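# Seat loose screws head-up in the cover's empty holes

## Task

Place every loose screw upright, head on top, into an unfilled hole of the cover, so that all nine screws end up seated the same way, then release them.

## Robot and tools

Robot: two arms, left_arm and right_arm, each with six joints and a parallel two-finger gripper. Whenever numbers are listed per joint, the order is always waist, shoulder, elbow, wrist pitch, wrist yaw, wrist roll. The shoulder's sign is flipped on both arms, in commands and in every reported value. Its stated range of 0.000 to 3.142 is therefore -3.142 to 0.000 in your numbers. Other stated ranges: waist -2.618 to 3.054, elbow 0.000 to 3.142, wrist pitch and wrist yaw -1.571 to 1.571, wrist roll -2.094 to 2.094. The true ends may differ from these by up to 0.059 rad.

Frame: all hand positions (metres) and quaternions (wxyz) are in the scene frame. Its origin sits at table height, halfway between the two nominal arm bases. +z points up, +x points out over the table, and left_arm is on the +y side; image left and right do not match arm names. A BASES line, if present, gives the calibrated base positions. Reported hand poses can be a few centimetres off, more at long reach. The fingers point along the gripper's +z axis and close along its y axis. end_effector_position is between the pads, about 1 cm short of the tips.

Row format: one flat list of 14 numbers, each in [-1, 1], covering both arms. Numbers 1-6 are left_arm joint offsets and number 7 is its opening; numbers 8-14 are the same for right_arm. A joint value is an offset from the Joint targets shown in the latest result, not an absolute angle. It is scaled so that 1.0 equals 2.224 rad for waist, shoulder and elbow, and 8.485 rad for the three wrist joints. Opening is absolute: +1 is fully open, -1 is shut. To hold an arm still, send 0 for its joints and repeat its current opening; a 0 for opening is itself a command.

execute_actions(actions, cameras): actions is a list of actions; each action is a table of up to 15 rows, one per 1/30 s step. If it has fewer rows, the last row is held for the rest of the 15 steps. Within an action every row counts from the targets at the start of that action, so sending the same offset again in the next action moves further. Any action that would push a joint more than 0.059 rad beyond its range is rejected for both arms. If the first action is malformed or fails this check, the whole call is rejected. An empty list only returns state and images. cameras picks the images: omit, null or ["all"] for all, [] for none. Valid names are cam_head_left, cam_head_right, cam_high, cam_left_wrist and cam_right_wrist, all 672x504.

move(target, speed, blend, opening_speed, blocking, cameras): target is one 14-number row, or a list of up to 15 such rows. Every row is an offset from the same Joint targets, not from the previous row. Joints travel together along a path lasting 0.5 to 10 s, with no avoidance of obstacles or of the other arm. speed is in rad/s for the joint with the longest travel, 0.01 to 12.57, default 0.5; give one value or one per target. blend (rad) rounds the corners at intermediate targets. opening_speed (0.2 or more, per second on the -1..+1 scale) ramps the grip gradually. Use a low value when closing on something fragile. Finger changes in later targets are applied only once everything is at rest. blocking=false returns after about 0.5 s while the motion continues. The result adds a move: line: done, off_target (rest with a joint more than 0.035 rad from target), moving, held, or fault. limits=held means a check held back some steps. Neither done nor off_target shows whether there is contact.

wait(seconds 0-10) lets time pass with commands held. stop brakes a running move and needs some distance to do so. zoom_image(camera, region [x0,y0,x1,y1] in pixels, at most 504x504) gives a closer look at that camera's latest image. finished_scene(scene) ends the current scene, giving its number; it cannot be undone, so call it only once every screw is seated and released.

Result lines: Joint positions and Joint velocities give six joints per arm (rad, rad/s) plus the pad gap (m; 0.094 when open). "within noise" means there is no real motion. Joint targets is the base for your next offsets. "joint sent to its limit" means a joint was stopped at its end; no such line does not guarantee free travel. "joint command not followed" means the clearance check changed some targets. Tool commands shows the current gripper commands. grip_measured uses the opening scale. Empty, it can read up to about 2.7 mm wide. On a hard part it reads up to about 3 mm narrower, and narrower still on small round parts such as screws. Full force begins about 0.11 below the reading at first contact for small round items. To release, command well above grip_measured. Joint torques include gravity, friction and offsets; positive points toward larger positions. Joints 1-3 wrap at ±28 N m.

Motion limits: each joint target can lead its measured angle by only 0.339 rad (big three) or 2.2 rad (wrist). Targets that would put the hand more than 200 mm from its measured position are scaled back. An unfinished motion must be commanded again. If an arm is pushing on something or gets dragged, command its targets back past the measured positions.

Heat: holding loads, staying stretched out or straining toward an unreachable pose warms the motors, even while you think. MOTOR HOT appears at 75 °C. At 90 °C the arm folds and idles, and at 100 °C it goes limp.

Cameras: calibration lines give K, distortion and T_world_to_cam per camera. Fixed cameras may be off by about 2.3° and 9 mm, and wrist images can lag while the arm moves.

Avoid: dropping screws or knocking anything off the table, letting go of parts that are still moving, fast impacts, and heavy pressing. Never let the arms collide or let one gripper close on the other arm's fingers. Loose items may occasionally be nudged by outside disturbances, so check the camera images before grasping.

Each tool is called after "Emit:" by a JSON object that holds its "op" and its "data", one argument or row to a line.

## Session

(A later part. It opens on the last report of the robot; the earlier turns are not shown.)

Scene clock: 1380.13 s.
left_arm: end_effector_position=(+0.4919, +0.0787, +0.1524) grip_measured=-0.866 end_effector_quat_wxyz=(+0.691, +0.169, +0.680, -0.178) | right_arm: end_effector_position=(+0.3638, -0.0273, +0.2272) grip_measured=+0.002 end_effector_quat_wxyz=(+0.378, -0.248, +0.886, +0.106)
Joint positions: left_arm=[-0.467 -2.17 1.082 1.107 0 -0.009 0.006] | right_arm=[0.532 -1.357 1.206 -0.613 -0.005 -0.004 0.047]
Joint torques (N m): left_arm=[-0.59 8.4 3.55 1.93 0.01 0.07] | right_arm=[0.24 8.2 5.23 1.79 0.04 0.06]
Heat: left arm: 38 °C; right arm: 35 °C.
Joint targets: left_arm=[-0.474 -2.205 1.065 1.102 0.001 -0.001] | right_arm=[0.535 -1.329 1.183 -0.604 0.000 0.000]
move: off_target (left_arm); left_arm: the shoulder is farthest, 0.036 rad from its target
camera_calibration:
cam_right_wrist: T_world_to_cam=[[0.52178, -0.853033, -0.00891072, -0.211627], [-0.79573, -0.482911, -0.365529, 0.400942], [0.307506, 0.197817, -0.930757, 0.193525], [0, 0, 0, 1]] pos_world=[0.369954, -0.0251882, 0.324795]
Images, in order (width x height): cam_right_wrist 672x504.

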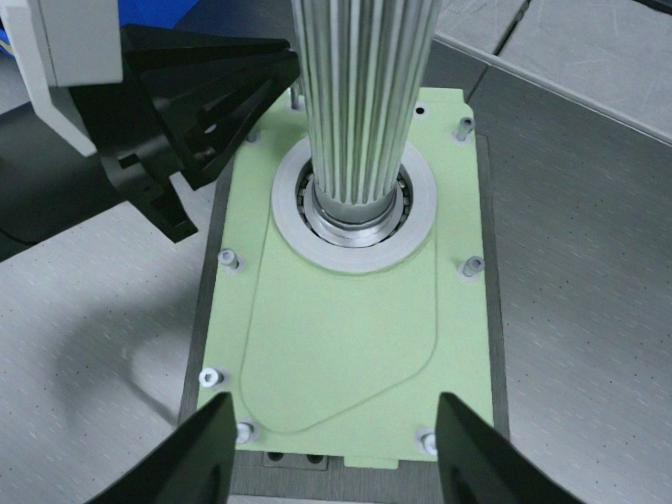

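Emit:
{"op": "move", "data": {
  "target": [0,0.0382,0,-0.0054,0,0,-0.95,0,0,0,0,0,0,0],
  "speed": 0.1,
  "cameras": ["cam_right_wrist"]
}}

Emit:
{"op": "zoom_image", "data": {
  "camera": "cam_right_wrist",
  "region": [220, 60, 320, 160]
}}

Scene clock: 1400.10 s.
left_arm: end_effector_position=(+0.4915, +0.0789, +0.1524) grip_measured=-0.866 end_effector_quat_wxyz=(+0.687, +0.170, +0.684, -0.177) | right_arm: end_effector_position=(+0.3638, -0.0273, +0.2272) grip_measured=+0.002 end_effector_quat_wxyz=(+0.378, -0.248, +0.886, +0.106)
Joint positions: left_arm=[-0.467 -2.159 1.082 1.083 0 -0.009 0.006] | right_arm=[0.532 -1.357 1.206 -0.613 -0.005 -0.004 0.047]
Joint torques (N m): left_arm=[-0.44 15.41 3.74 1.73 0.02 0.05] | right_arm=[0.24 8.2 5.22 1.79 0.04 0.06]
Heat: left arm: 37 °C; right arm: 36 °C.
Joint targets: left_arm=[-0.474 -2.120 1.065 1.056 0.001 -0.001] | right_arm=[0.535 -1.329 1.183 -0.604 0.000 0.000]
move: off_target (left_arm); left_arm: the shoulder is farthest, 0.039 rad from its target
camera_calibration:
cam_right_wrist: T_world_to_cam=[[0.52178, -0.853033, -0.00891072, -0.211627], [-0.79573, -0.482911, -0.365529, 0.400942], [0.307506, 0.197817, -0.930757, 0.193525], [0, 0, 0, 1]] pos_world=[0.369954, -0.0251882, 0.324795]
Images, in order (width x height): cam_right_wrist 672x504.

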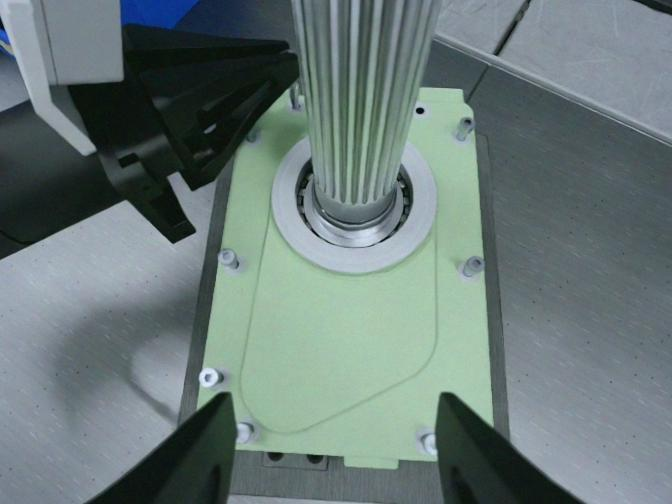

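Scaled by 5.040 from the camera's 672x504 image, which has a finer 960x720 frame.

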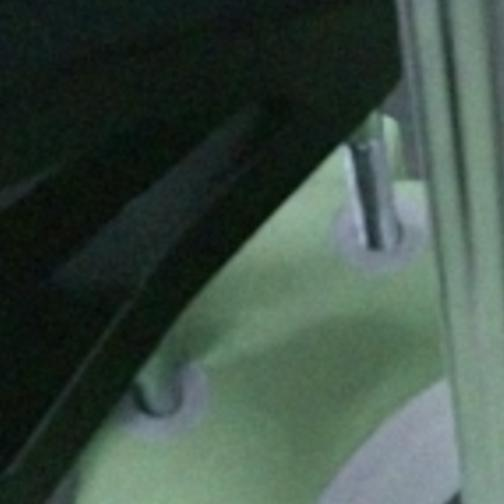

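Emit:
{"op": "move", "data": {
  "target": [0,0,0,0,0,0,-0.78,0,0,0,0,0,0,0],
  "opening_speed": 0.2,
  "cameras": ["cam_right_wrist","cam_left_wrist"]
}}

Emit:
{"op": "zoom_image", "data": {
  "camera": "cam_right_wrist",
  "region": [220, 60, 320, 160]
}}

Emit:
{"op": "zoom_image", "data": {
  "camera": "cam_left_wrist",
  "region": [240, 320, 440, 504]
}}

Scene clock: 1411.03 s.
left_arm: end_effector_position=(+0.4915, +0.0789, +0.1522) grip_measured=-0.783 end_effector_quat_wxyz=(+0.686, +0.170, +0.685, -0.177) | right_arm: end_effector_position=(+0.3638, -0.0273, +0.2272) grip_measured=+0.002 end_effector_quat_wxyz=(+0.378, -0.248, +0.886, +0.106)
Joint positions: left_arm=[-0.467 -2.159 1.082 1.082 0 -0.009 0.01] | right_arm=[0.532 -1.357 1.206 -0.613 -0.005 -0.004 0.047]
Joint torques (N m): left_arm=[-0.5 15.31 3.85 1.71 -0.02 0.01] | right_arm=[0.24 8.21 5.22 1.79 0.04 0.06]
Heat: left arm: 37 °C; right arm: 36 °C.
Joint targets: left_arm=[-0.474 -2.120 1.065 1.056 0.001 -0.001] | right_arm=[0.535 -1.329 1.183 -0.604 0.000 0.000]
move: off_target (left_arm); left_arm: the shoulder is farthest, 0.039 rad from its target
camera_calibration:
cam_left_wrist: T_world_to_cam=[[-0.465663, -0.884367, 0.0324535, 0.294256], [-0.378337, 0.165793, -0.9107, 0.350418], [0.800012, -0.436357, -0.411792, -0.207918], [0, 0, 0, 1]] pos_world=[0.435937, 0.111407, 0.223957]
cam_right_wrist: T_world_to_cam=[[0.52178, -0.853033, -0.00891072, -0.211627], [-0.79573, -0.482911, -0.365529, 0.400942], [0.307506, 0.197817, -0.930757, 0.193525], [0, 0, 0, 1]] pos_world=[0.369954, -0.0251882, 0.324795]
Images, in order (width x height): cam_left_wrist 672x504, cam_right_wrist 672x504.

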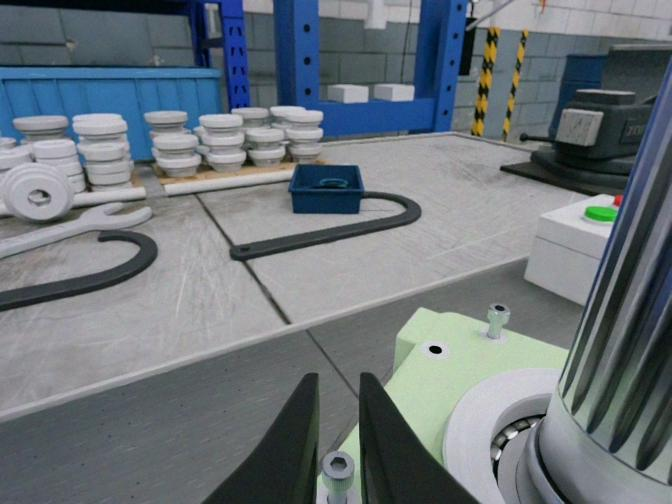

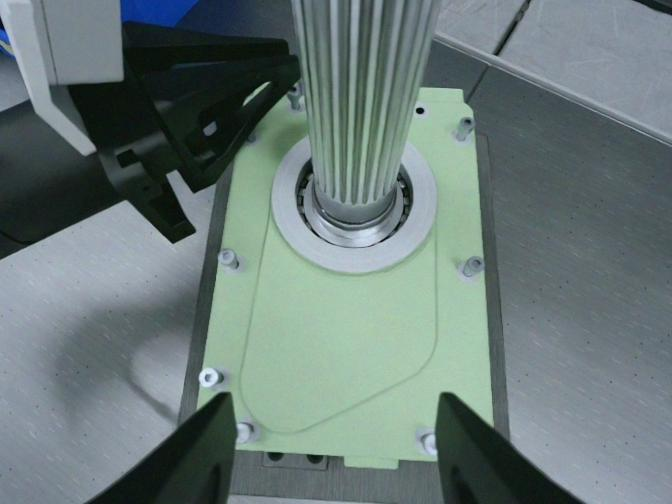

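Scaled by 5.040 from the camera's 672x504 image, which has a finer 960x720 frame.

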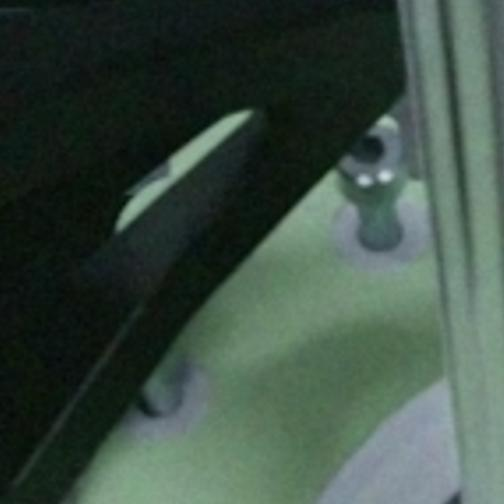

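Scaled by 2.520 from the camera's 672x504 image, which has a finer 960x720 frame.

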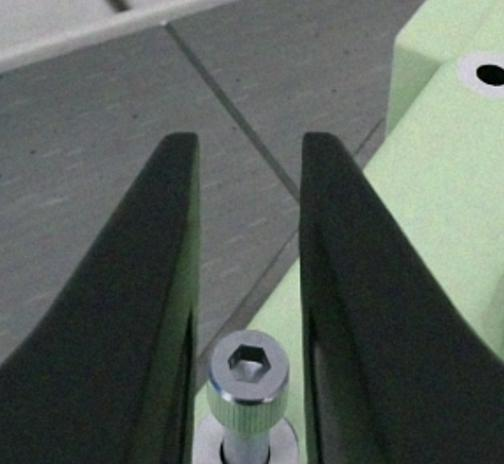

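Emit:
{"op": "move", "data": {
  "target": [0,0.0342,0.0229,-0.0100,0,0,-0.78,0,0,0,0,0,0,0],
  "speed": 0.2,
  "cameras": ["cam_right_wrist","cam_left_wrist"]
}}

Emit:
{"op": "zoom_image", "data": {
  "camera": "cam_right_wrist",
  "region": [200, 40, 300, 140]
}}

Scene clock: 1425.73 s.
left_arm: end_effector_position=(+0.4902, +0.0796, +0.1804) grip_measured=-0.783 end_effector_quat_wxyz=(+0.687, +0.169, +0.684, -0.177) | right_arm: end_effector_position=(+0.3638, -0.0273, +0.2272) grip_measured=+0.002 end_effector_quat_wxyz=(+0.378, -0.248, +0.886, +0.106)
Joint positions: left_arm=[-0.467 -2.078 1.094 0.992 0 -0.009 0.01] | right_arm=[0.532 -1.357 1.206 -0.613 -0.005 -0.004 0.047]
Joint torques (N m): left_arm=[-0.53 14.72 7.1 1.79 0 0.06] | right_arm=[0.24 8.2 5.22 1.79 0.04 0.06]
Heat: left arm: 38 °C; right arm: 36 °C.
Joint targets: left_arm=[-0.474 -2.044 1.116 0.971 0.001 -0.001] | right_arm=[0.535 -1.329 1.183 -0.604 0.000 0.000]
move: done
camera_calibration:
cam_left_wrist: T_world_to_cam=[[-0.465771, -0.88431, 0.0324474, 0.293437], [-0.375857, 0.164504, -0.911959, 0.374638], [0.801117, -0.43696, -0.408995, -0.195789], [0, 0, 0, 1]] pos_world=[0.434335, 0.112308, 0.252057]
cam_right_wrist: T_world_to_cam=[[0.52178, -0.853033, -0.00891072, -0.211627], [-0.79573, -0.482911, -0.365529, 0.400942], [0.307506, 0.197817, -0.930757, 0.193525], [0, 0, 0, 1]] pos_world=[0.369954, -0.0251882, 0.324795]
Images, in order (width x height): cam_left_wrist 672x504, cam_right_wrist 672x504.

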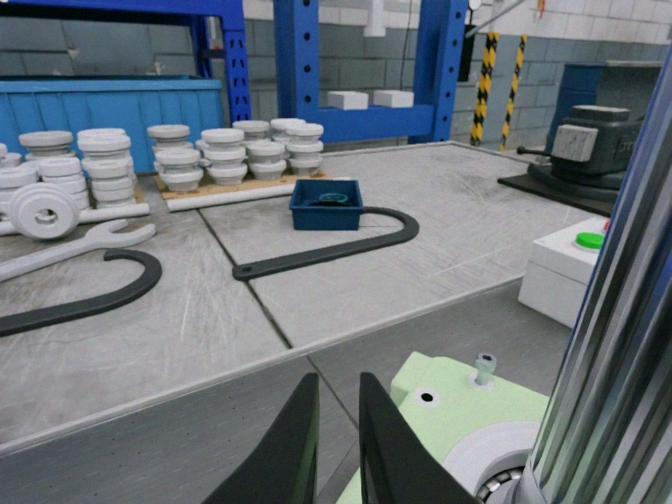

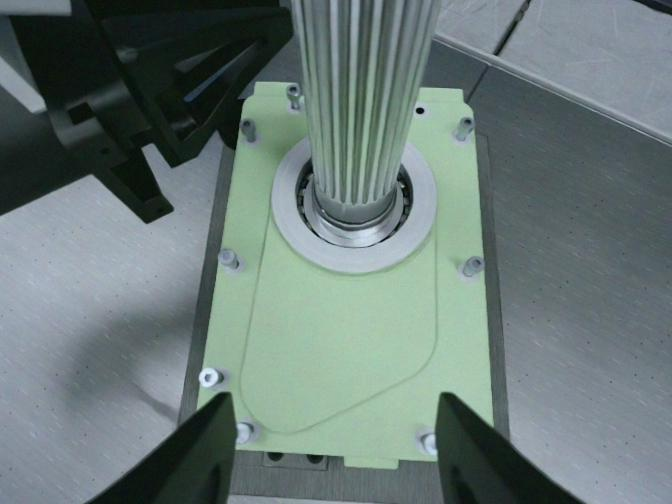

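Scaled by 5.040 from the camera's 672x504 image, which has a finer 960x720 frame.

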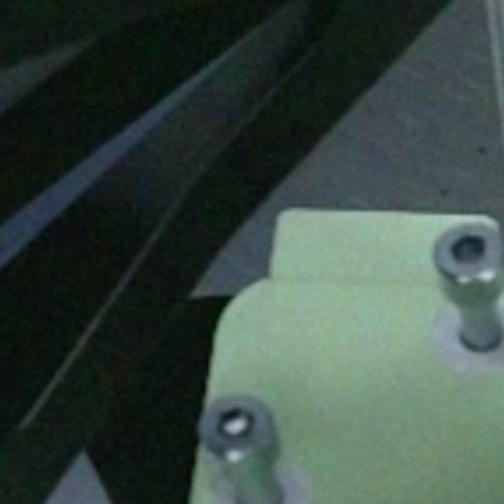

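Emit:
{"op": "move", "data": {
  "target": [
    [0.0985,0.1407,0.1457,-0.1404,0.0662,0.0383,-0.6,-0.2909,0,0,0,0,0,-0.4],
    [0.0985,0.1407,0.1457,-0.1404,0.0662,0.0383,-0.6,-0.2909,-0.3174,0.1767,-0.0816,0.0554,-0.1379,-0.4]
  ],
  "speed": 0.6,
  "cameras": ["cam_right_wrist","cam_left_wrist","cam_head_right"]
}}

Scene clock: 1498.63 s.
left_arm: end_effector_position=(+0.4408, +0.1231, +0.2348) grip_measured=-0.603 end_effector_quat_wxyz=(+0.474, +0.374, +0.763, -0.231) | right_arm: end_effector_position=(+0.3546, -0.3441, +0.0749) grip_measured=-0.398 end_effector_quat_wxyz=(-0.205, -0.509, +0.826, -0.134)
Joint positions: left_arm=[-0.258 -1.761 1.414 -0.201 0.55 0.312 0.019] | right_arm=[-0.109 -2.012 1.546 -1.282 0.463 -1.164 0.028]
Joint torques (N m): left_arm=[0.27 12.66 8.84 1.61 0.28 0.09] | right_arm=[-0.25 8.57 7.6 -0.46 0.27 -0.05]
Heat: left arm: 37 °C; right arm: 37 °C.
Joint targets: left_arm=[-0.255 -1.731 1.440 -0.220 0.562 0.324] | right_arm=[-0.112 -2.035 1.576 -1.297 0.470 -1.170]
move: done
camera_calibration:
cam_left_wrist: T_world_to_cam=[[-0.77758, -0.628648, 0.0130748, 0.417614], [-0.495013, 0.599199, -0.629224, 0.331169], [0.387726, -0.495744, -0.777114, 0.160852], [0, 0, 0, 1]] pos_world=[0.426295, 0.143838, 0.32792]
cam_right_wrist: T_world_to_cam=[[0.89127, -0.453405, 0.00780967, -0.473105], [-0.278028, -0.532759, 0.799292, -0.103057], [-0.358243, -0.714557, -0.600892, 0.0146217], [0, 0, 0, 1]] pos_world=[0.39825, -0.258965, 0.0948536]
Images, in order (width x height): cam_head_right 672x504, cam_left_wrist 672x504, cam_right_wrist 672x504.

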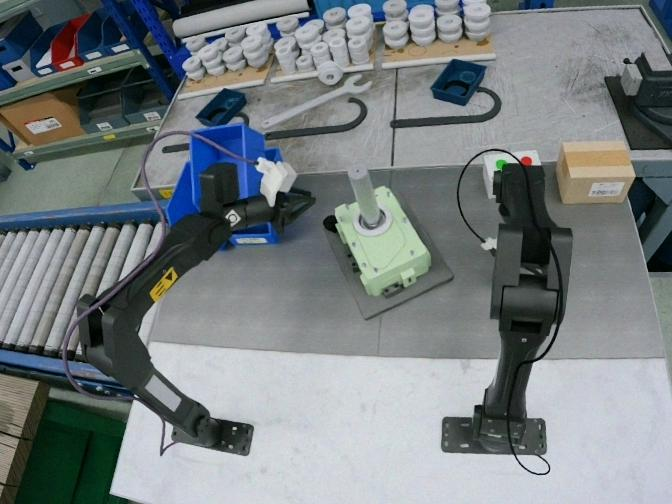

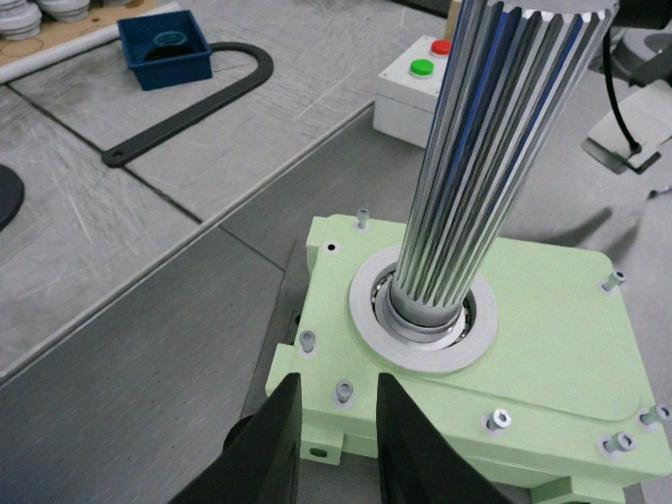

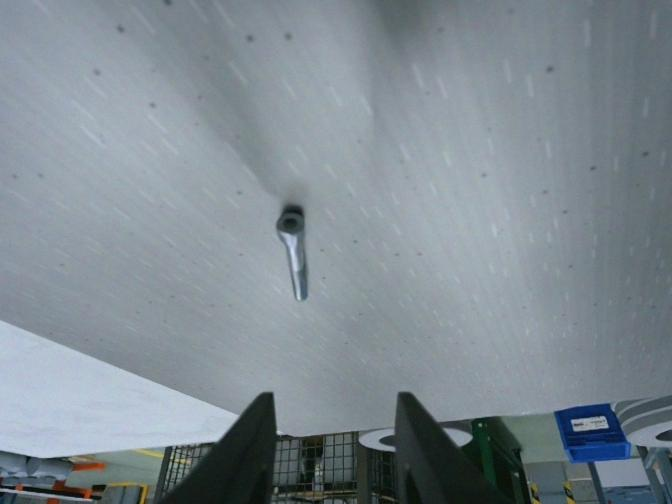

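Emit:
{"op": "move", "data": {
  "target": [0,0,0,0,0,0,-0.6,-0.0229,0.0402,-0.0950,0.0226,-0.0117,-0.0061,-0.4],
  "speed": 0.3,
  "cameras": ["cam_right_wrist","cam_high"]
}}

Emit:
{"op": "zoom_image", "data": {
  "camera": "cam_high",
  "region": [300, 200, 500, 350]
}}

Scene clock: 1528.33 s.
left_arm: end_effector_position=(+0.4408, +0.1231, +0.2348) grip_measured=-0.603 end_effector_quat_wxyz=(+0.474, +0.374, +0.763, -0.231) | right_arm: end_effector_position=(+0.3413, -0.3443, +0.0388) grip_measured=-0.398 end_effector_quat_wxyz=(-0.172, -0.510, +0.837, -0.101)
Joint positions: left_arm=[-0.258 -1.761 1.414 -0.201 0.55 0.312 0.019] | right_arm=[-0.156 -1.982 1.384 -1.115 0.377 -1.215 0.028]
Joint torques (N m): left_arm=[0.2 12.6 8.76 1.59 0.28 0.07] | right_arm=[-0.5 13.18 3.95 -0.07 0.13 -0.05]
Heat: left arm: 39 °C; right arm: 34 °C.
Joint targets: left_arm=[-0.255 -1.731 1.440 -0.220 0.562 0.324] | right_arm=[-0.163 -1.946 1.365 -1.105 0.371 -1.221]
move: off_target (right_arm); right_arm: the shoulder is farthest, 0.036 rad from its target
camera_calibration:
cam_right_wrist: T_world_to_cam=[[0.884587, -0.46625, -0.0107962, -0.462464], [-0.306124, -0.597943, 0.740778, -0.0886457], [-0.351843, -0.651978, -0.671663, 0.0102514], [0, 0, 0, 1]] pos_world=[0.38556, -0.261945, 0.0675594]
Images, in order (width x height): cam_high 672x504, cam_right_wrist 672x504.

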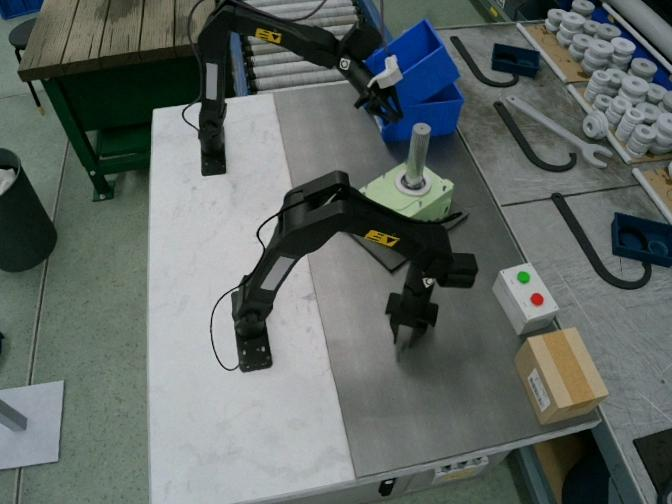

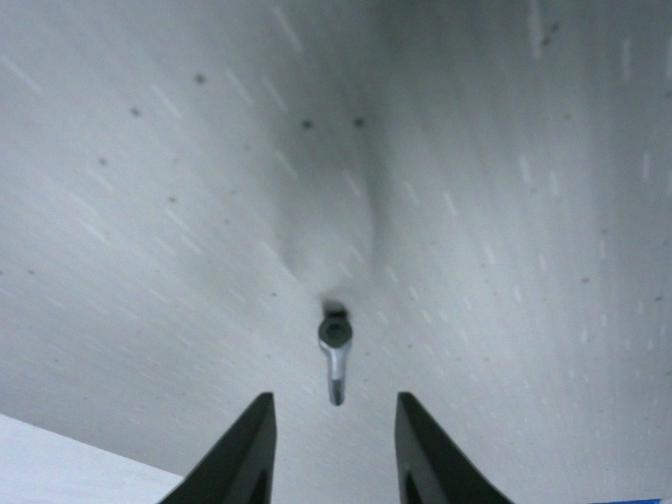

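Scaled by 2.520 from the camera's 672x504 image, which has a finer 960x720 frame.

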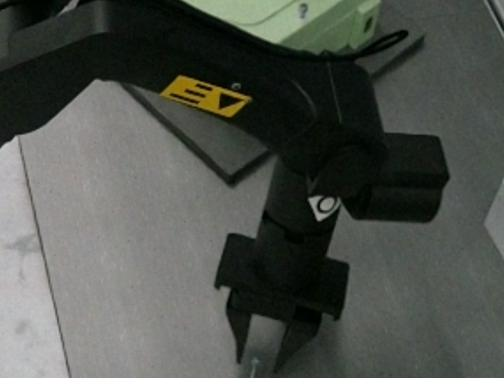

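Emit:
{"op": "move", "data": {
  "target": [0,0,0,0,0,0,-0.6,0,-0.0342,-0.0162,0.0079,0,0,-0.4],
  "speed": 0.15,
  "cameras": ["cam_right_wrist"]
}}

Scene clock: 1544.47 s.
left_arm: end_effector_position=(+0.4408, +0.1231, +0.2348) grip_measured=-0.603 end_effector_quat_wxyz=(+0.474, +0.374, +0.763, -0.231) | right_arm: end_effector_position=(+0.3435, -0.3444, +0.0245) grip_measured=-0.398 end_effector_quat_wxyz=(-0.166, -0.509, +0.838, -0.105)
Joint positions: left_arm=[-0.258 -1.761 1.414 -0.201 0.55 0.312 0.019] | right_arm=[-0.156 -1.996 1.346 -1.048 0.376 -1.216 0.028]
Joint torques (N m): left_arm=[0.14 12.52 8.77 1.59 0.32 0.08] | right_arm=[-0.51 7.95 3.92 -0.11 0.14 -0.06]
Heat: left arm: 39 °C; right arm: 35 °C.
Joint targets: left_arm=[-0.255 -1.731 1.440 -0.220 0.562 0.324] | right_arm=[-0.163 -2.022 1.328 -1.038 0.371 -1.222]
move: done
camera_calibration:
cam_right_wrist: T_world_to_cam=[[0.884939, -0.4657, 0.00256863, -0.464863], [-0.316541, -0.597439, 0.736796, -0.0735314], [-0.341591, -0.652832, -0.67611, -0.00249049], [0, 0, 0, 1]] pos_world=[0.387249, -0.262043, 0.0536878]
Images, in order (width x height): cam_right_wrist 672x504.

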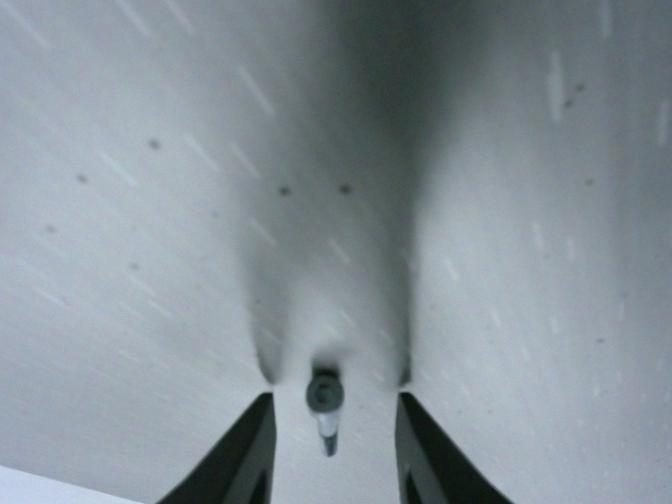

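Emit:
{"op": "move", "data": {
  "target": [0,0,0,0,0,0,-0.6,-0.0019,0.0279,-0.0094,0.0013,0,0,-0.4],
  "speed": 0.15,
  "cameras": ["cam_right_wrist"]
}}

Scene clock: 1559.20 s.
left_arm: end_effector_position=(+0.4407, +0.1231, +0.2348) grip_measured=-0.603 end_effector_quat_wxyz=(+0.474, +0.375, +0.763, -0.231) | right_arm: end_effector_position=(+0.3421, -0.3451, +0.0228) grip_measured=-0.398 end_effector_quat_wxyz=(-0.164, -0.508, +0.839, -0.107)
Joint positions: left_arm=[-0.258 -1.761 1.414 -0.201 0.55 0.312 0.019] | right_arm=[-0.158 -1.99 1.331 -1.032 0.377 -1.216 0.028]
Joint torques (N m): left_arm=[0.18 12.59 8.83 1.59 0.34 0.12] | right_arm=[-0.69 12.67 3.55 -0.12 0.13 -0.06]
Heat: left arm: 40 °C; right arm: 34 °C.
Joint targets: left_arm=[-0.255 -1.731 1.440 -0.220 0.563 0.324] | right_arm=[-0.167 -1.960 1.308 -1.027 0.371 -1.222]
move: done
camera_calibration:
cam_right_wrist: T_world_to_cam=[[0.884059, -0.467303, 0.00829132, -0.464416], [-0.321655, -0.595456, 0.736187, -0.070737], [-0.339085, -0.653499, -0.676728, -0.00551234], [0, 0, 0, 1]] pos_world=[0.385948, -0.262746, 0.0521959]
Images, in order (width x height): cam_right_wrist 672x504.

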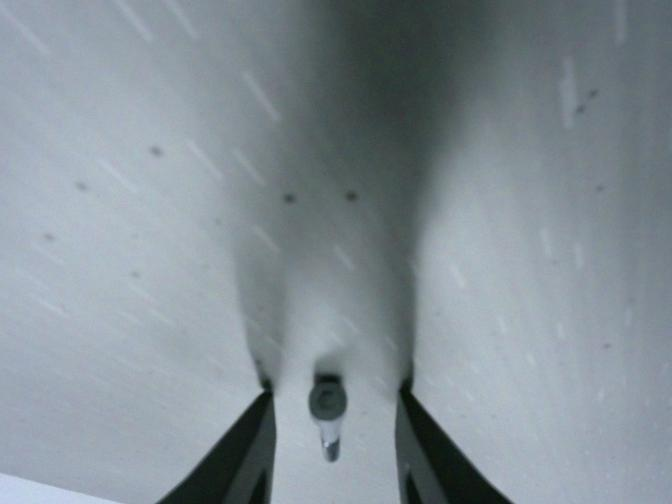

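Emit:
{"op": "move", "data": {
  "target": [0,0,0,0,0,0,-0.6,-0.0030,0,0,0,0,0,-0.4],
  "speed": 0.1,
  "cameras": ["cam_right_wrist"]
}}

Scene clock: 1568.53 s.
left_arm: end_effector_position=(+0.4407, +0.1231, +0.2348) grip_measured=-0.603 end_effector_quat_wxyz=(+0.474, +0.375, +0.763, -0.231) | right_arm: end_effector_position=(+0.3414, -0.3468, +0.0228) grip_measured=-0.398 end_effector_quat_wxyz=(-0.164, -0.505, +0.841, -0.106)
Joint positions: left_arm=[-0.258 -1.761 1.414 -0.201 0.55 0.312 0.019] | right_arm=[-0.165 -1.99 1.33 -1.032 0.375 -1.216 0.028]
Joint torques (N m): left_arm=[0.27 12.55 8.84 1.57 0.3 0.1] | right_arm=[-0.7 12.63 3.59 -0.11 0.15 -0.06]
Heat: left arm: 40 °C; right arm: 36 °C.
Joint targets: left_arm=[-0.255 -1.731 1.440 -0.220 0.562 0.324] | right_arm=[-0.174 -1.960 1.307 -1.027 0.371 -1.221]
move: done
camera_calibration:
cam_right_wrist: T_world_to_cam=[[0.880941, -0.473156, 0.00816696, -0.465577], [-0.326043, -0.59435, 0.735149, -0.0700201], [-0.342986, -0.650285, -0.677856, -0.00454093], [0, 0, 0, 1]] pos_world=[0.385759, -0.26486, 0.0521995]
Images, in order (width x height): cam_right_wrist 672x504.

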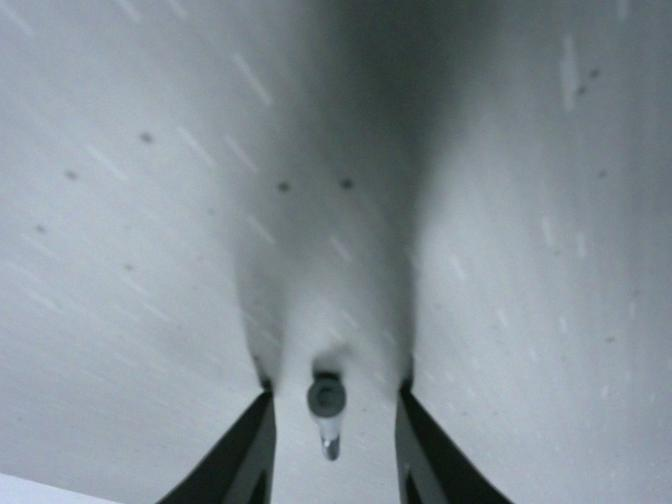

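Emit:
{"op": "move", "data": {
  "target": [0,0,0,0,0,0,-0.6,0,0,0,0,0,0,-0.95],
  "opening_speed": 0.4,
  "cameras": ["cam_right_wrist"]
}}

Scene clock: 1576.10 s.
left_arm: end_effector_position=(+0.4407, +0.1231, +0.2348) grip_measured=-0.603 end_effector_quat_wxyz=(+0.474, +0.375, +0.763, -0.231) | right_arm: end_effector_position=(+0.3421, -0.3470, +0.0227) grip_measured=-0.888 end_effector_quat_wxyz=(-0.163, -0.505, +0.841, -0.107)
Joint positions: left_arm=[-0.258 -1.761 1.414 -0.201 0.55 0.312 0.019] | right_arm=[-0.165 -1.99 1.33 -1.029 0.375 -1.216 0.005]
Joint torques (N m): left_arm=[0.17 12.6 8.76 1.58 0.29 0.1] | right_arm=[-0.7 12.63 3.6 -0.14 0.15 -0.06]
Heat: left arm: 40 °C; right arm: 37 °C.
Joint targets: left_arm=[-0.255 -1.731 1.440 -0.220 0.562 0.324] | right_arm=[-0.174 -1.960 1.307 -1.027 0.371 -1.221]
move: done
camera_calibration:
cam_right_wrist: T_world_to_cam=[[0.880891, -0.473189, 0.0110842, -0.466293], [-0.328286, -0.593933, 0.734487, -0.0688768], [-0.340968, -0.650642, -0.678532, -0.005236], [0, 0, 0, 1]] pos_world=[0.386357, -0.26496, 0.0522048]
Images, in order (width x height): cam_right_wrist 672x504.

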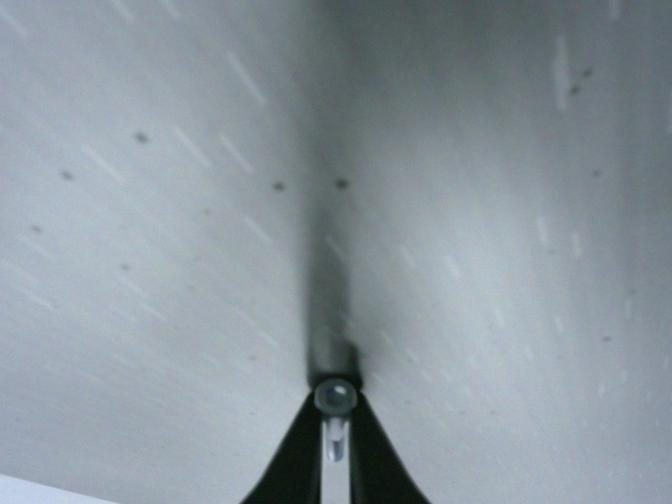

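Emit:
{"op": "move", "data": {
  "target": [
    [0,0,0,0,0,0,-0.6,0,0.009,0.045,-0.0083,0,0,-0.95],
    [0,0,0,0,0,0,-0.6,0.0333,0.0585,0.1767,0.0032,-0.0202,0.026,-0.95],
    [0,0,0,0,0,0,-0.6,0.0108,-0.1425,0.3415,0.0464,-0.1685,0.0502,-0.95]
  ],
  "speed": [0.2,0.6,0.8],
  "cameras": ["cam_right_wrist","cam_high","cam_left_wrist"]
}}

Scene clock: 1612.97 s.
left_arm: end_effector_position=(+0.4407, +0.1231, +0.2348) grip_measured=-0.603 end_effector_quat_wxyz=(+0.474, +0.375, +0.763, -0.231) | right_arm: end_effector_position=(+0.5844, -0.1515, +0.2098) grip_measured=-0.888 end_effector_quat_wxyz=(+0.481, -0.430, +0.712, +0.278)
Joint positions: left_arm=[-0.258 -1.761 1.414 -0.201 0.55 0.312 0.019] | right_arm=[-0.142 -2.244 2.028 -0.639 -1.039 -0.8 0.005]
Joint torques (N m): left_arm=[0.21 12.57 8.81 1.59 0.33 0.08] | right_arm=[-0.54 11.14 9.5 1.32 -0.53 0.08]
Heat: left arm: 40 °C; right arm: 40 °C.
Joint targets: left_arm=[-0.255 -1.731 1.440 -0.220 0.562 0.324] | right_arm=[-0.150 -2.276 2.067 -0.633 -1.059 -0.796]
move: off_target (right_arm); right_arm: the elbow is farthest, 0.038 rad from its target
camera_calibration:
cam_left_wrist: T_world_to_cam=[[-0.777769, -0.628405, 0.013486, 0.417525], [-0.495102, 0.599281, -0.629076, 0.331147], [0.387233, -0.495953, -0.777227, 0.161129], [0, 0, 0, 1]] pos_world=[0.426295, 0.143838, 0.32792]
cam_right_wrist: T_world_to_cam=[[0.88197, -0.471194, 0.010221, -0.589423], [-0.340167, -0.651427, -0.678181, 0.283936], [0.326213, 0.594658, -0.734824, 0.142135], [0, 0, 0, 1]] pos_world=[0.570073, -0.177291, 0.303029]
Images, in order (width x height): cam_high 672x504, cam_left_wrist 672x504, cam_right_wrist 672x504.

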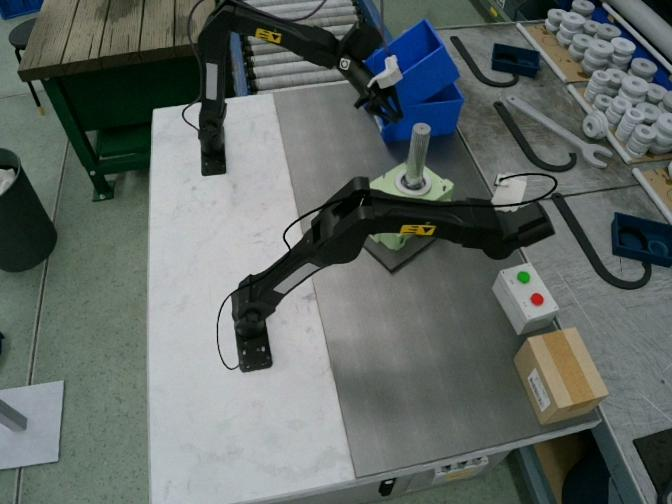

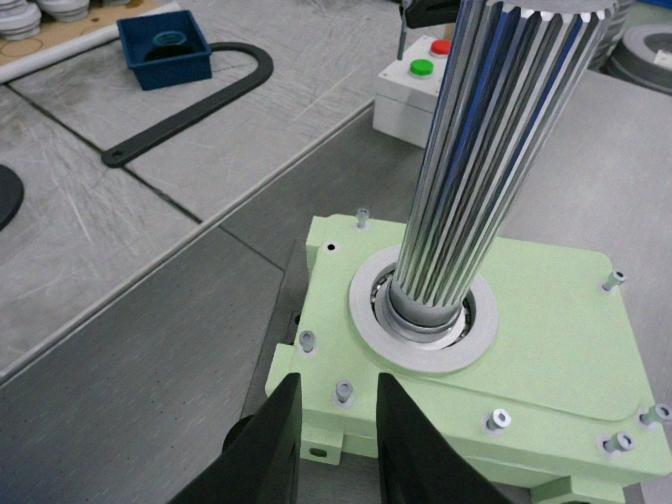

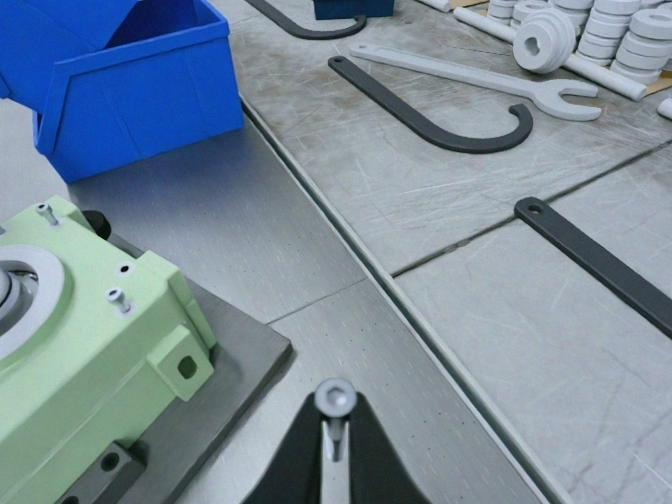

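Emit:
{"op": "move", "data": {
  "target": [0,0,0,0,0,0,-0.6,0.1439,0,0,0,0,0,-0.95],
  "speed": 0.25,
  "cameras": ["cam_right_wrist","cam_head_right","cam_left_wrist"]
}}

Emit:
{"op": "zoom_image", "data": {
  "camera": "cam_left_wrist",
  "region": [240, 140, 440, 290]
}}

Scene clock: 1629.67 s.
left_arm: end_effector_position=(+0.4407, +0.1231, +0.2348) grip_measured=-0.603 end_effector_quat_wxyz=(+0.474, +0.375, +0.763, -0.231) | right_arm: end_effector_position=(+0.5309, +0.0194, +0.2104) grip_measured=-0.888 end_effector_quat_wxyz=(+0.431, -0.537, +0.634, +0.352)
Joint positions: left_arm=[-0.258 -1.761 1.414 -0.201 0.55 0.312 0.019] | right_arm=[0.176 -2.244 2.028 -0.638 -1.043 -0.799 0.005]
Joint torques (N m): left_arm=[0.27 12.64 8.85 1.61 0.3 0.1] | right_arm=[-0.4 11.14 9.5 1.34 -0.56 0.05]
Heat: left arm: 40 °C; right arm: 37 °C.
Joint targets: left_arm=[-0.255 -1.731 1.440 -0.220 0.562 0.324] | right_arm=[0.170 -2.276 2.067 -0.634 -1.059 -0.795]
move: off_target (right_arm); right_arm: the elbow is farthest, 0.039 rad from its target
camera_calibration:
cam_left_wrist: T_world_to_cam=[[-0.777769, -0.628405, 0.013486, 0.417525], [-0.495102, 0.599281, -0.629076, 0.331147], [0.387233, -0.495953, -0.777227, 0.161129], [0, 0, 0, 1]] pos_world=[0.426295, 0.143838, 0.32792]
cam_right_wrist: T_world_to_cam=[[0.985482, -0.16951, 0.00953669, -0.522442], [-0.117817, -0.723237, -0.680476, 0.261248], [0.122245, 0.669474, -0.732708, 0.164828], [0, 0, 0, 1]] pos_world=[0.525487, -0.00996249, 0.303526]
Images, in order (width x height): cam_head_right 672x504, cam_left_wrist 672x504, cam_right_wrist 672x504.

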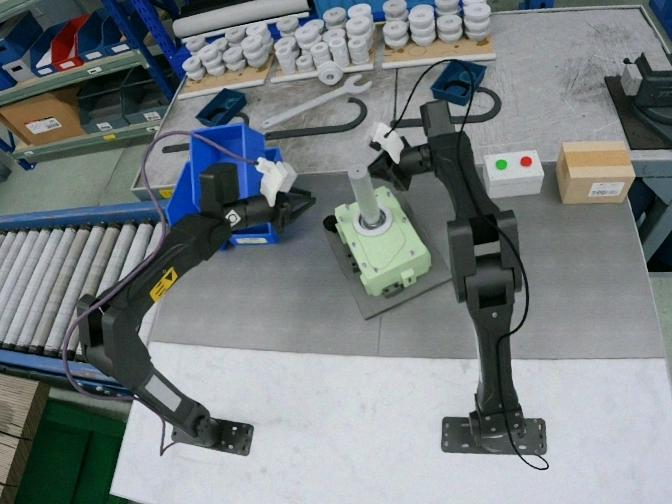

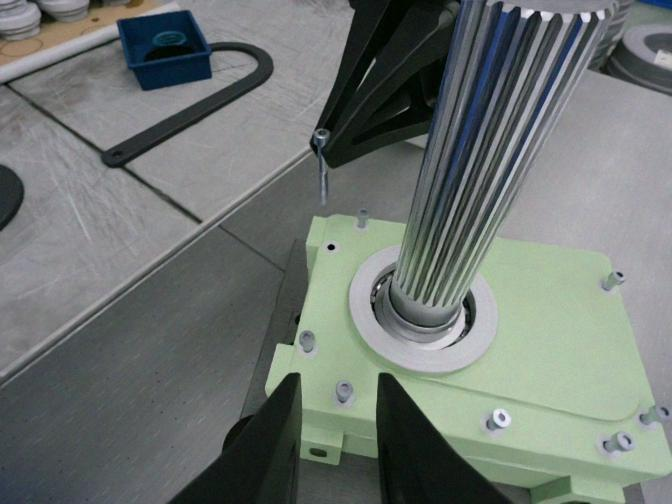

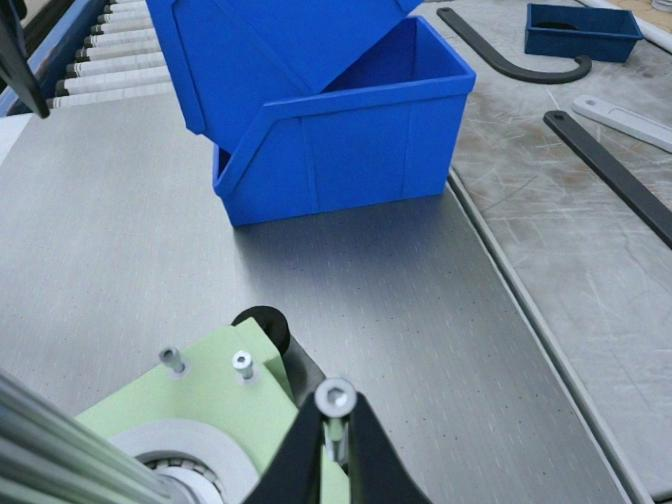

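Scaled by 2.520 from the camera's 672x504 image, which has a finer 960x720 frame.

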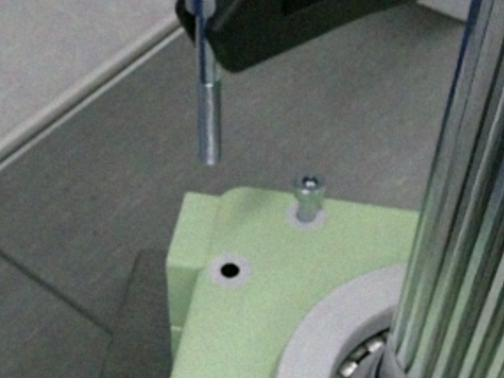

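Emit:
{"op": "move", "data": {
  "target": [0,0,0,0,0,0,-0.6,-0.0052,-0.0130,-0.0573,0.0126,0,0,-0.95],
  "speed": 0.2,
  "cameras": ["cam_left_wrist","cam_right_wrist"]
}}

Emit:
{"op": "zoom_image", "data": {
  "camera": "cam_left_wrist",
  "region": [270, 170, 390, 260]
}}

Scene clock: 1656.07 s.
left_arm: end_effector_position=(+0.4407, +0.1231, +0.2348) grip_measured=-0.603 end_effector_quat_wxyz=(+0.474, +0.375, +0.763, -0.231) | right_arm: end_effector_position=(+0.5397, +0.0152, +0.1801) grip_measured=-0.888 end_effector_quat_wxyz=(+0.435, -0.534, +0.635, +0.349)
Joint positions: left_arm=[-0.258 -1.761 1.414 -0.201 0.55 0.312 0.019] | right_arm=[0.165 -2.276 1.959 -0.532 -1.043 -0.799 0.005]
Joint torques (N m): left_arm=[0.27 12.55 8.91 1.58 0.3 0.1] | right_arm=[-0.51 11.55 5.29 1.37 -0.56 0.05]
Heat: left arm: 40 °C; right arm: 36 °C.
Joint targets: left_arm=[-0.255 -1.731 1.440 -0.220 0.562 0.324] | right_arm=[0.159 -2.306 1.940 -0.526 -1.059 -0.795]
move: done
camera_calibration:
cam_left_wrist: T_world_to_cam=[[-0.777769, -0.628405, 0.013486, 0.417525], [-0.495102, 0.599281, -0.629076, 0.331147], [0.387233, -0.495953, -0.777227, 0.161129], [0, 0, 0, 1]] pos_world=[0.426295, 0.143838, 0.32792]
cam_right_wrist: T_world_to_cam=[[0.983638, -0.179622, 0.0138899, -0.531158], [-0.122118, -0.721442, -0.681622, 0.241176], [0.132455, 0.668773, -0.731572, 0.138552], [0, 0, 0, 1]] pos_world=[0.533567, -0.0140735, 0.273129]
Images, in order (width x height): cam_left_wrist 672x504, cam_right_wrist 672x504.

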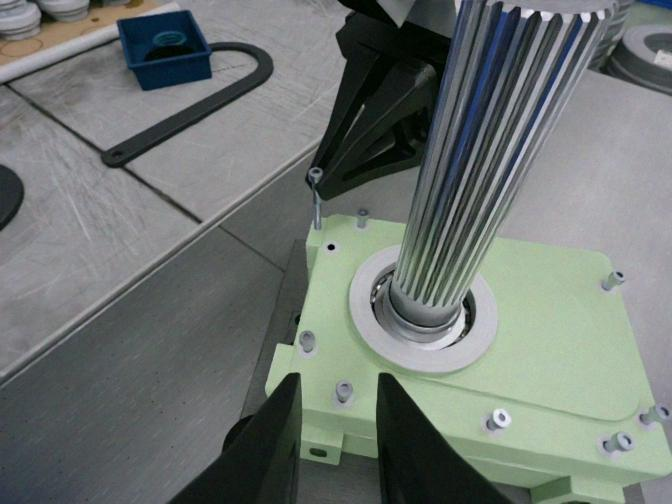

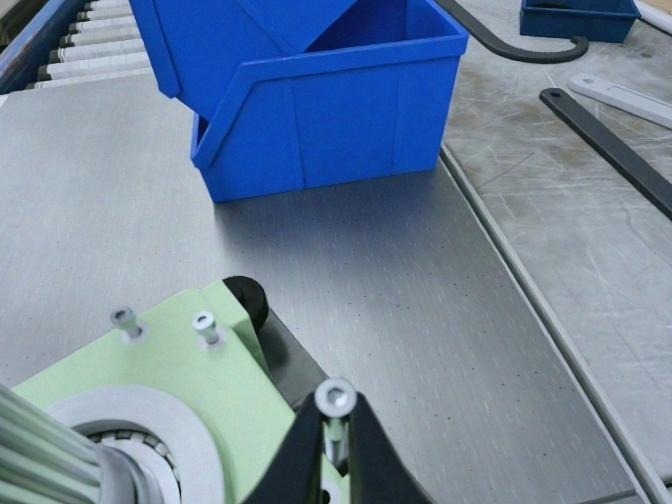

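Scaled by 4.200 from the camera's 672x504 image, which has a finer 960x720 frame.

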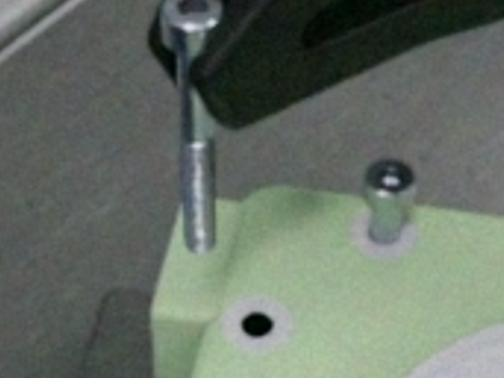

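Emit:
{"op": "move", "data": {
  "target": [0,0,0,0,0,0,-0.6,-0.0047,0.0382,-0.0427,0.0079,0,0,-0.95],
  "speed": 0.15,
  "cameras": ["cam_left_wrist","cam_right_wrist"]
}}

Emit:
{"op": "zoom_image", "data": {
  "camera": "cam_left_wrist",
  "region": [270, 170, 390, 260]
}}

Scene clock: 1680.33 s.
left_arm: end_effector_position=(+0.4407, +0.1231, +0.2348) grip_measured=-0.603 end_effector_quat_wxyz=(+0.474, +0.375, +0.763, -0.231) | right_arm: end_effector_position=(+0.5356, +0.0095, +0.1592) grip_measured=-0.888 end_effector_quat_wxyz=(+0.431, -0.529, +0.641, +0.353)
Joint positions: left_arm=[-0.258 -1.761 1.414 -0.201 0.55 0.312 0.019] | right_arm=[0.155 -2.268 1.868 -0.465 -1.048 -0.798 0.005]
Joint torques (N m): left_arm=[0.08 12.66 8.8 1.57 0.32 0.09] | right_arm=[-0.53 18.06 4.97 1.39 -0.52 0.04]
Heat: left arm: 40 °C; right arm: 39 °C.
Joint targets: left_arm=[-0.255 -1.731 1.440 -0.220 0.562 0.324] | right_arm=[0.149 -2.221 1.845 -0.459 -1.059 -0.795]
move: off_target (right_arm); right_arm: the shoulder is farthest, 0.047 rad from its target
camera_calibration:
cam_left_wrist: T_world_to_cam=[[-0.777769, -0.628405, 0.013486, 0.417525], [-0.495102, 0.599281, -0.629076, 0.331147], [0.387233, -0.495953, -0.777227, 0.161129], [0, 0, 0, 1]] pos_world=[0.426295, 0.143838, 0.32792]
cam_right_wrist: T_world_to_cam=[[0.98244, -0.186546, -0.00344161, -0.524421], [-0.13911, -0.720079, -0.679804, 0.23113], [0.124337, 0.668346, -0.733385, 0.132393], [0, 0, 0, 1]] pos_world=[0.530903, -0.0198813, 0.252413]
Images, in order (width x height): cam_left_wrist 672x504, cam_right_wrist 672x504.

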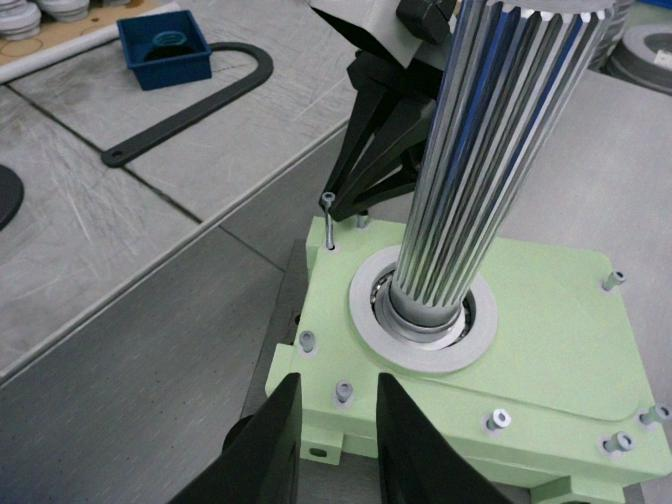

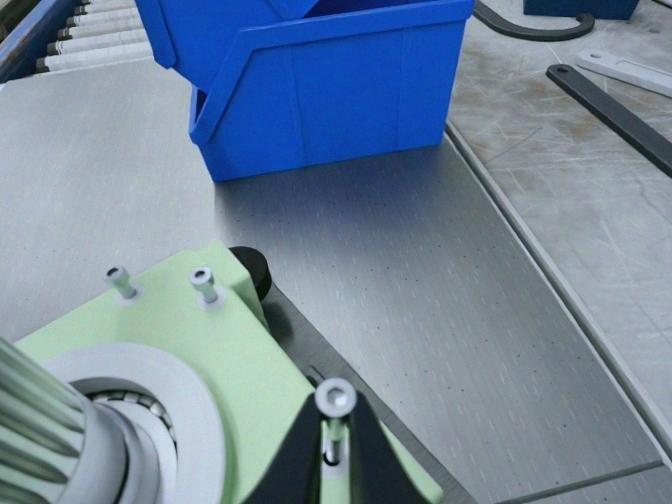

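Scaled by 4.200 from the camera's 672x504 image, which has a finer 960x720 frame.

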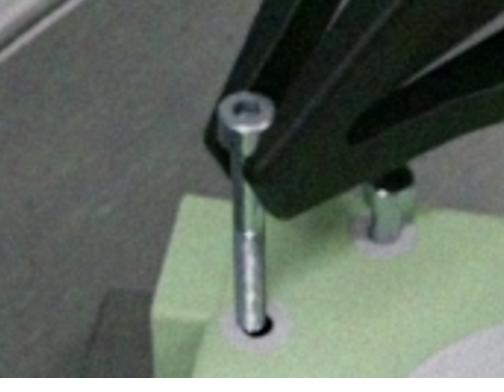

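Emit:
{"op": "move", "data": {
  "target": [0,0,0,0,0,0,-0.6,0,0.0054,0,0,0,0,-0.95],
  "speed": 0.1,
  "cameras": ["cam_left_wrist"]
}}

Emit:
{"op": "zoom_image", "data": {
  "camera": "cam_left_wrist",
  "region": [290, 190, 370, 270]
}}

Scene clock: 1694.97 s.
left_arm: end_effector_position=(+0.4407, +0.1231, +0.2348) grip_measured=-0.603 end_effector_quat_wxyz=(+0.474, +0.375, +0.763, -0.231) | right_arm: end_effector_position=(+0.5352, +0.0094, +0.1669) grip_measured=-0.888 end_effector_quat_wxyz=(+0.436, -0.531, +0.637, +0.349)
Joint positions: left_arm=[-0.258 -1.761 1.414 -0.201 0.55 0.312 0.019] | right_arm=[0.155 -2.254 1.867 -0.464 -1.048 -0.798 0.005]
Joint torques (N m): left_arm=[0.21 12.52 8.81 1.59 0.32 0.08] | right_arm=[-0.53 17.78 4.98 1.34 -0.51 0.04]
Heat: left arm: 40 °C; right arm: 43 °C.
Joint targets: left_arm=[-0.255 -1.731 1.440 -0.220 0.562 0.324] | right_arm=[0.149 -2.209 1.844 -0.460 -1.059 -0.795]
move: off_target (right_arm); right_arm: the shoulder is farthest, 0.045 rad from its target
camera_calibration:
cam_left_wrist: T_world_to_cam=[[-0.777769, -0.628405, 0.013486, 0.417525], [-0.495102, 0.599281, -0.629076, 0.331147], [0.387233, -0.495953, -0.777227, 0.161129], [0, 0, 0, 1]] pos_world=[0.426295, 0.143838, 0.32792]
Images, in order (width x height): cam_left_wrist 672x504.

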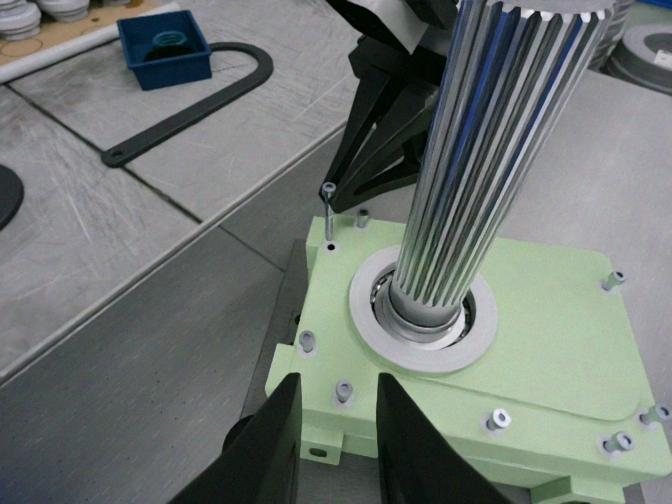

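Scaled by 6.300 from the camera's 672x504 image, which has a finer 960x720 frame.

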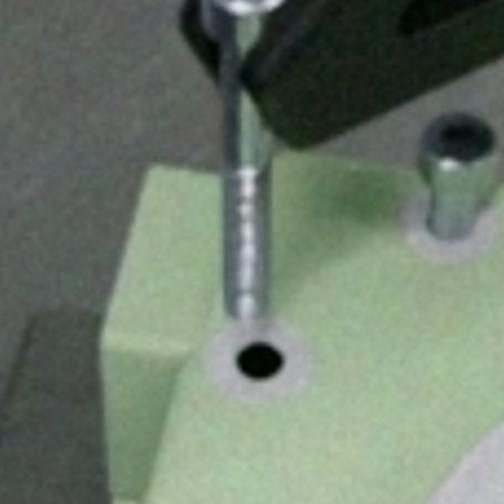

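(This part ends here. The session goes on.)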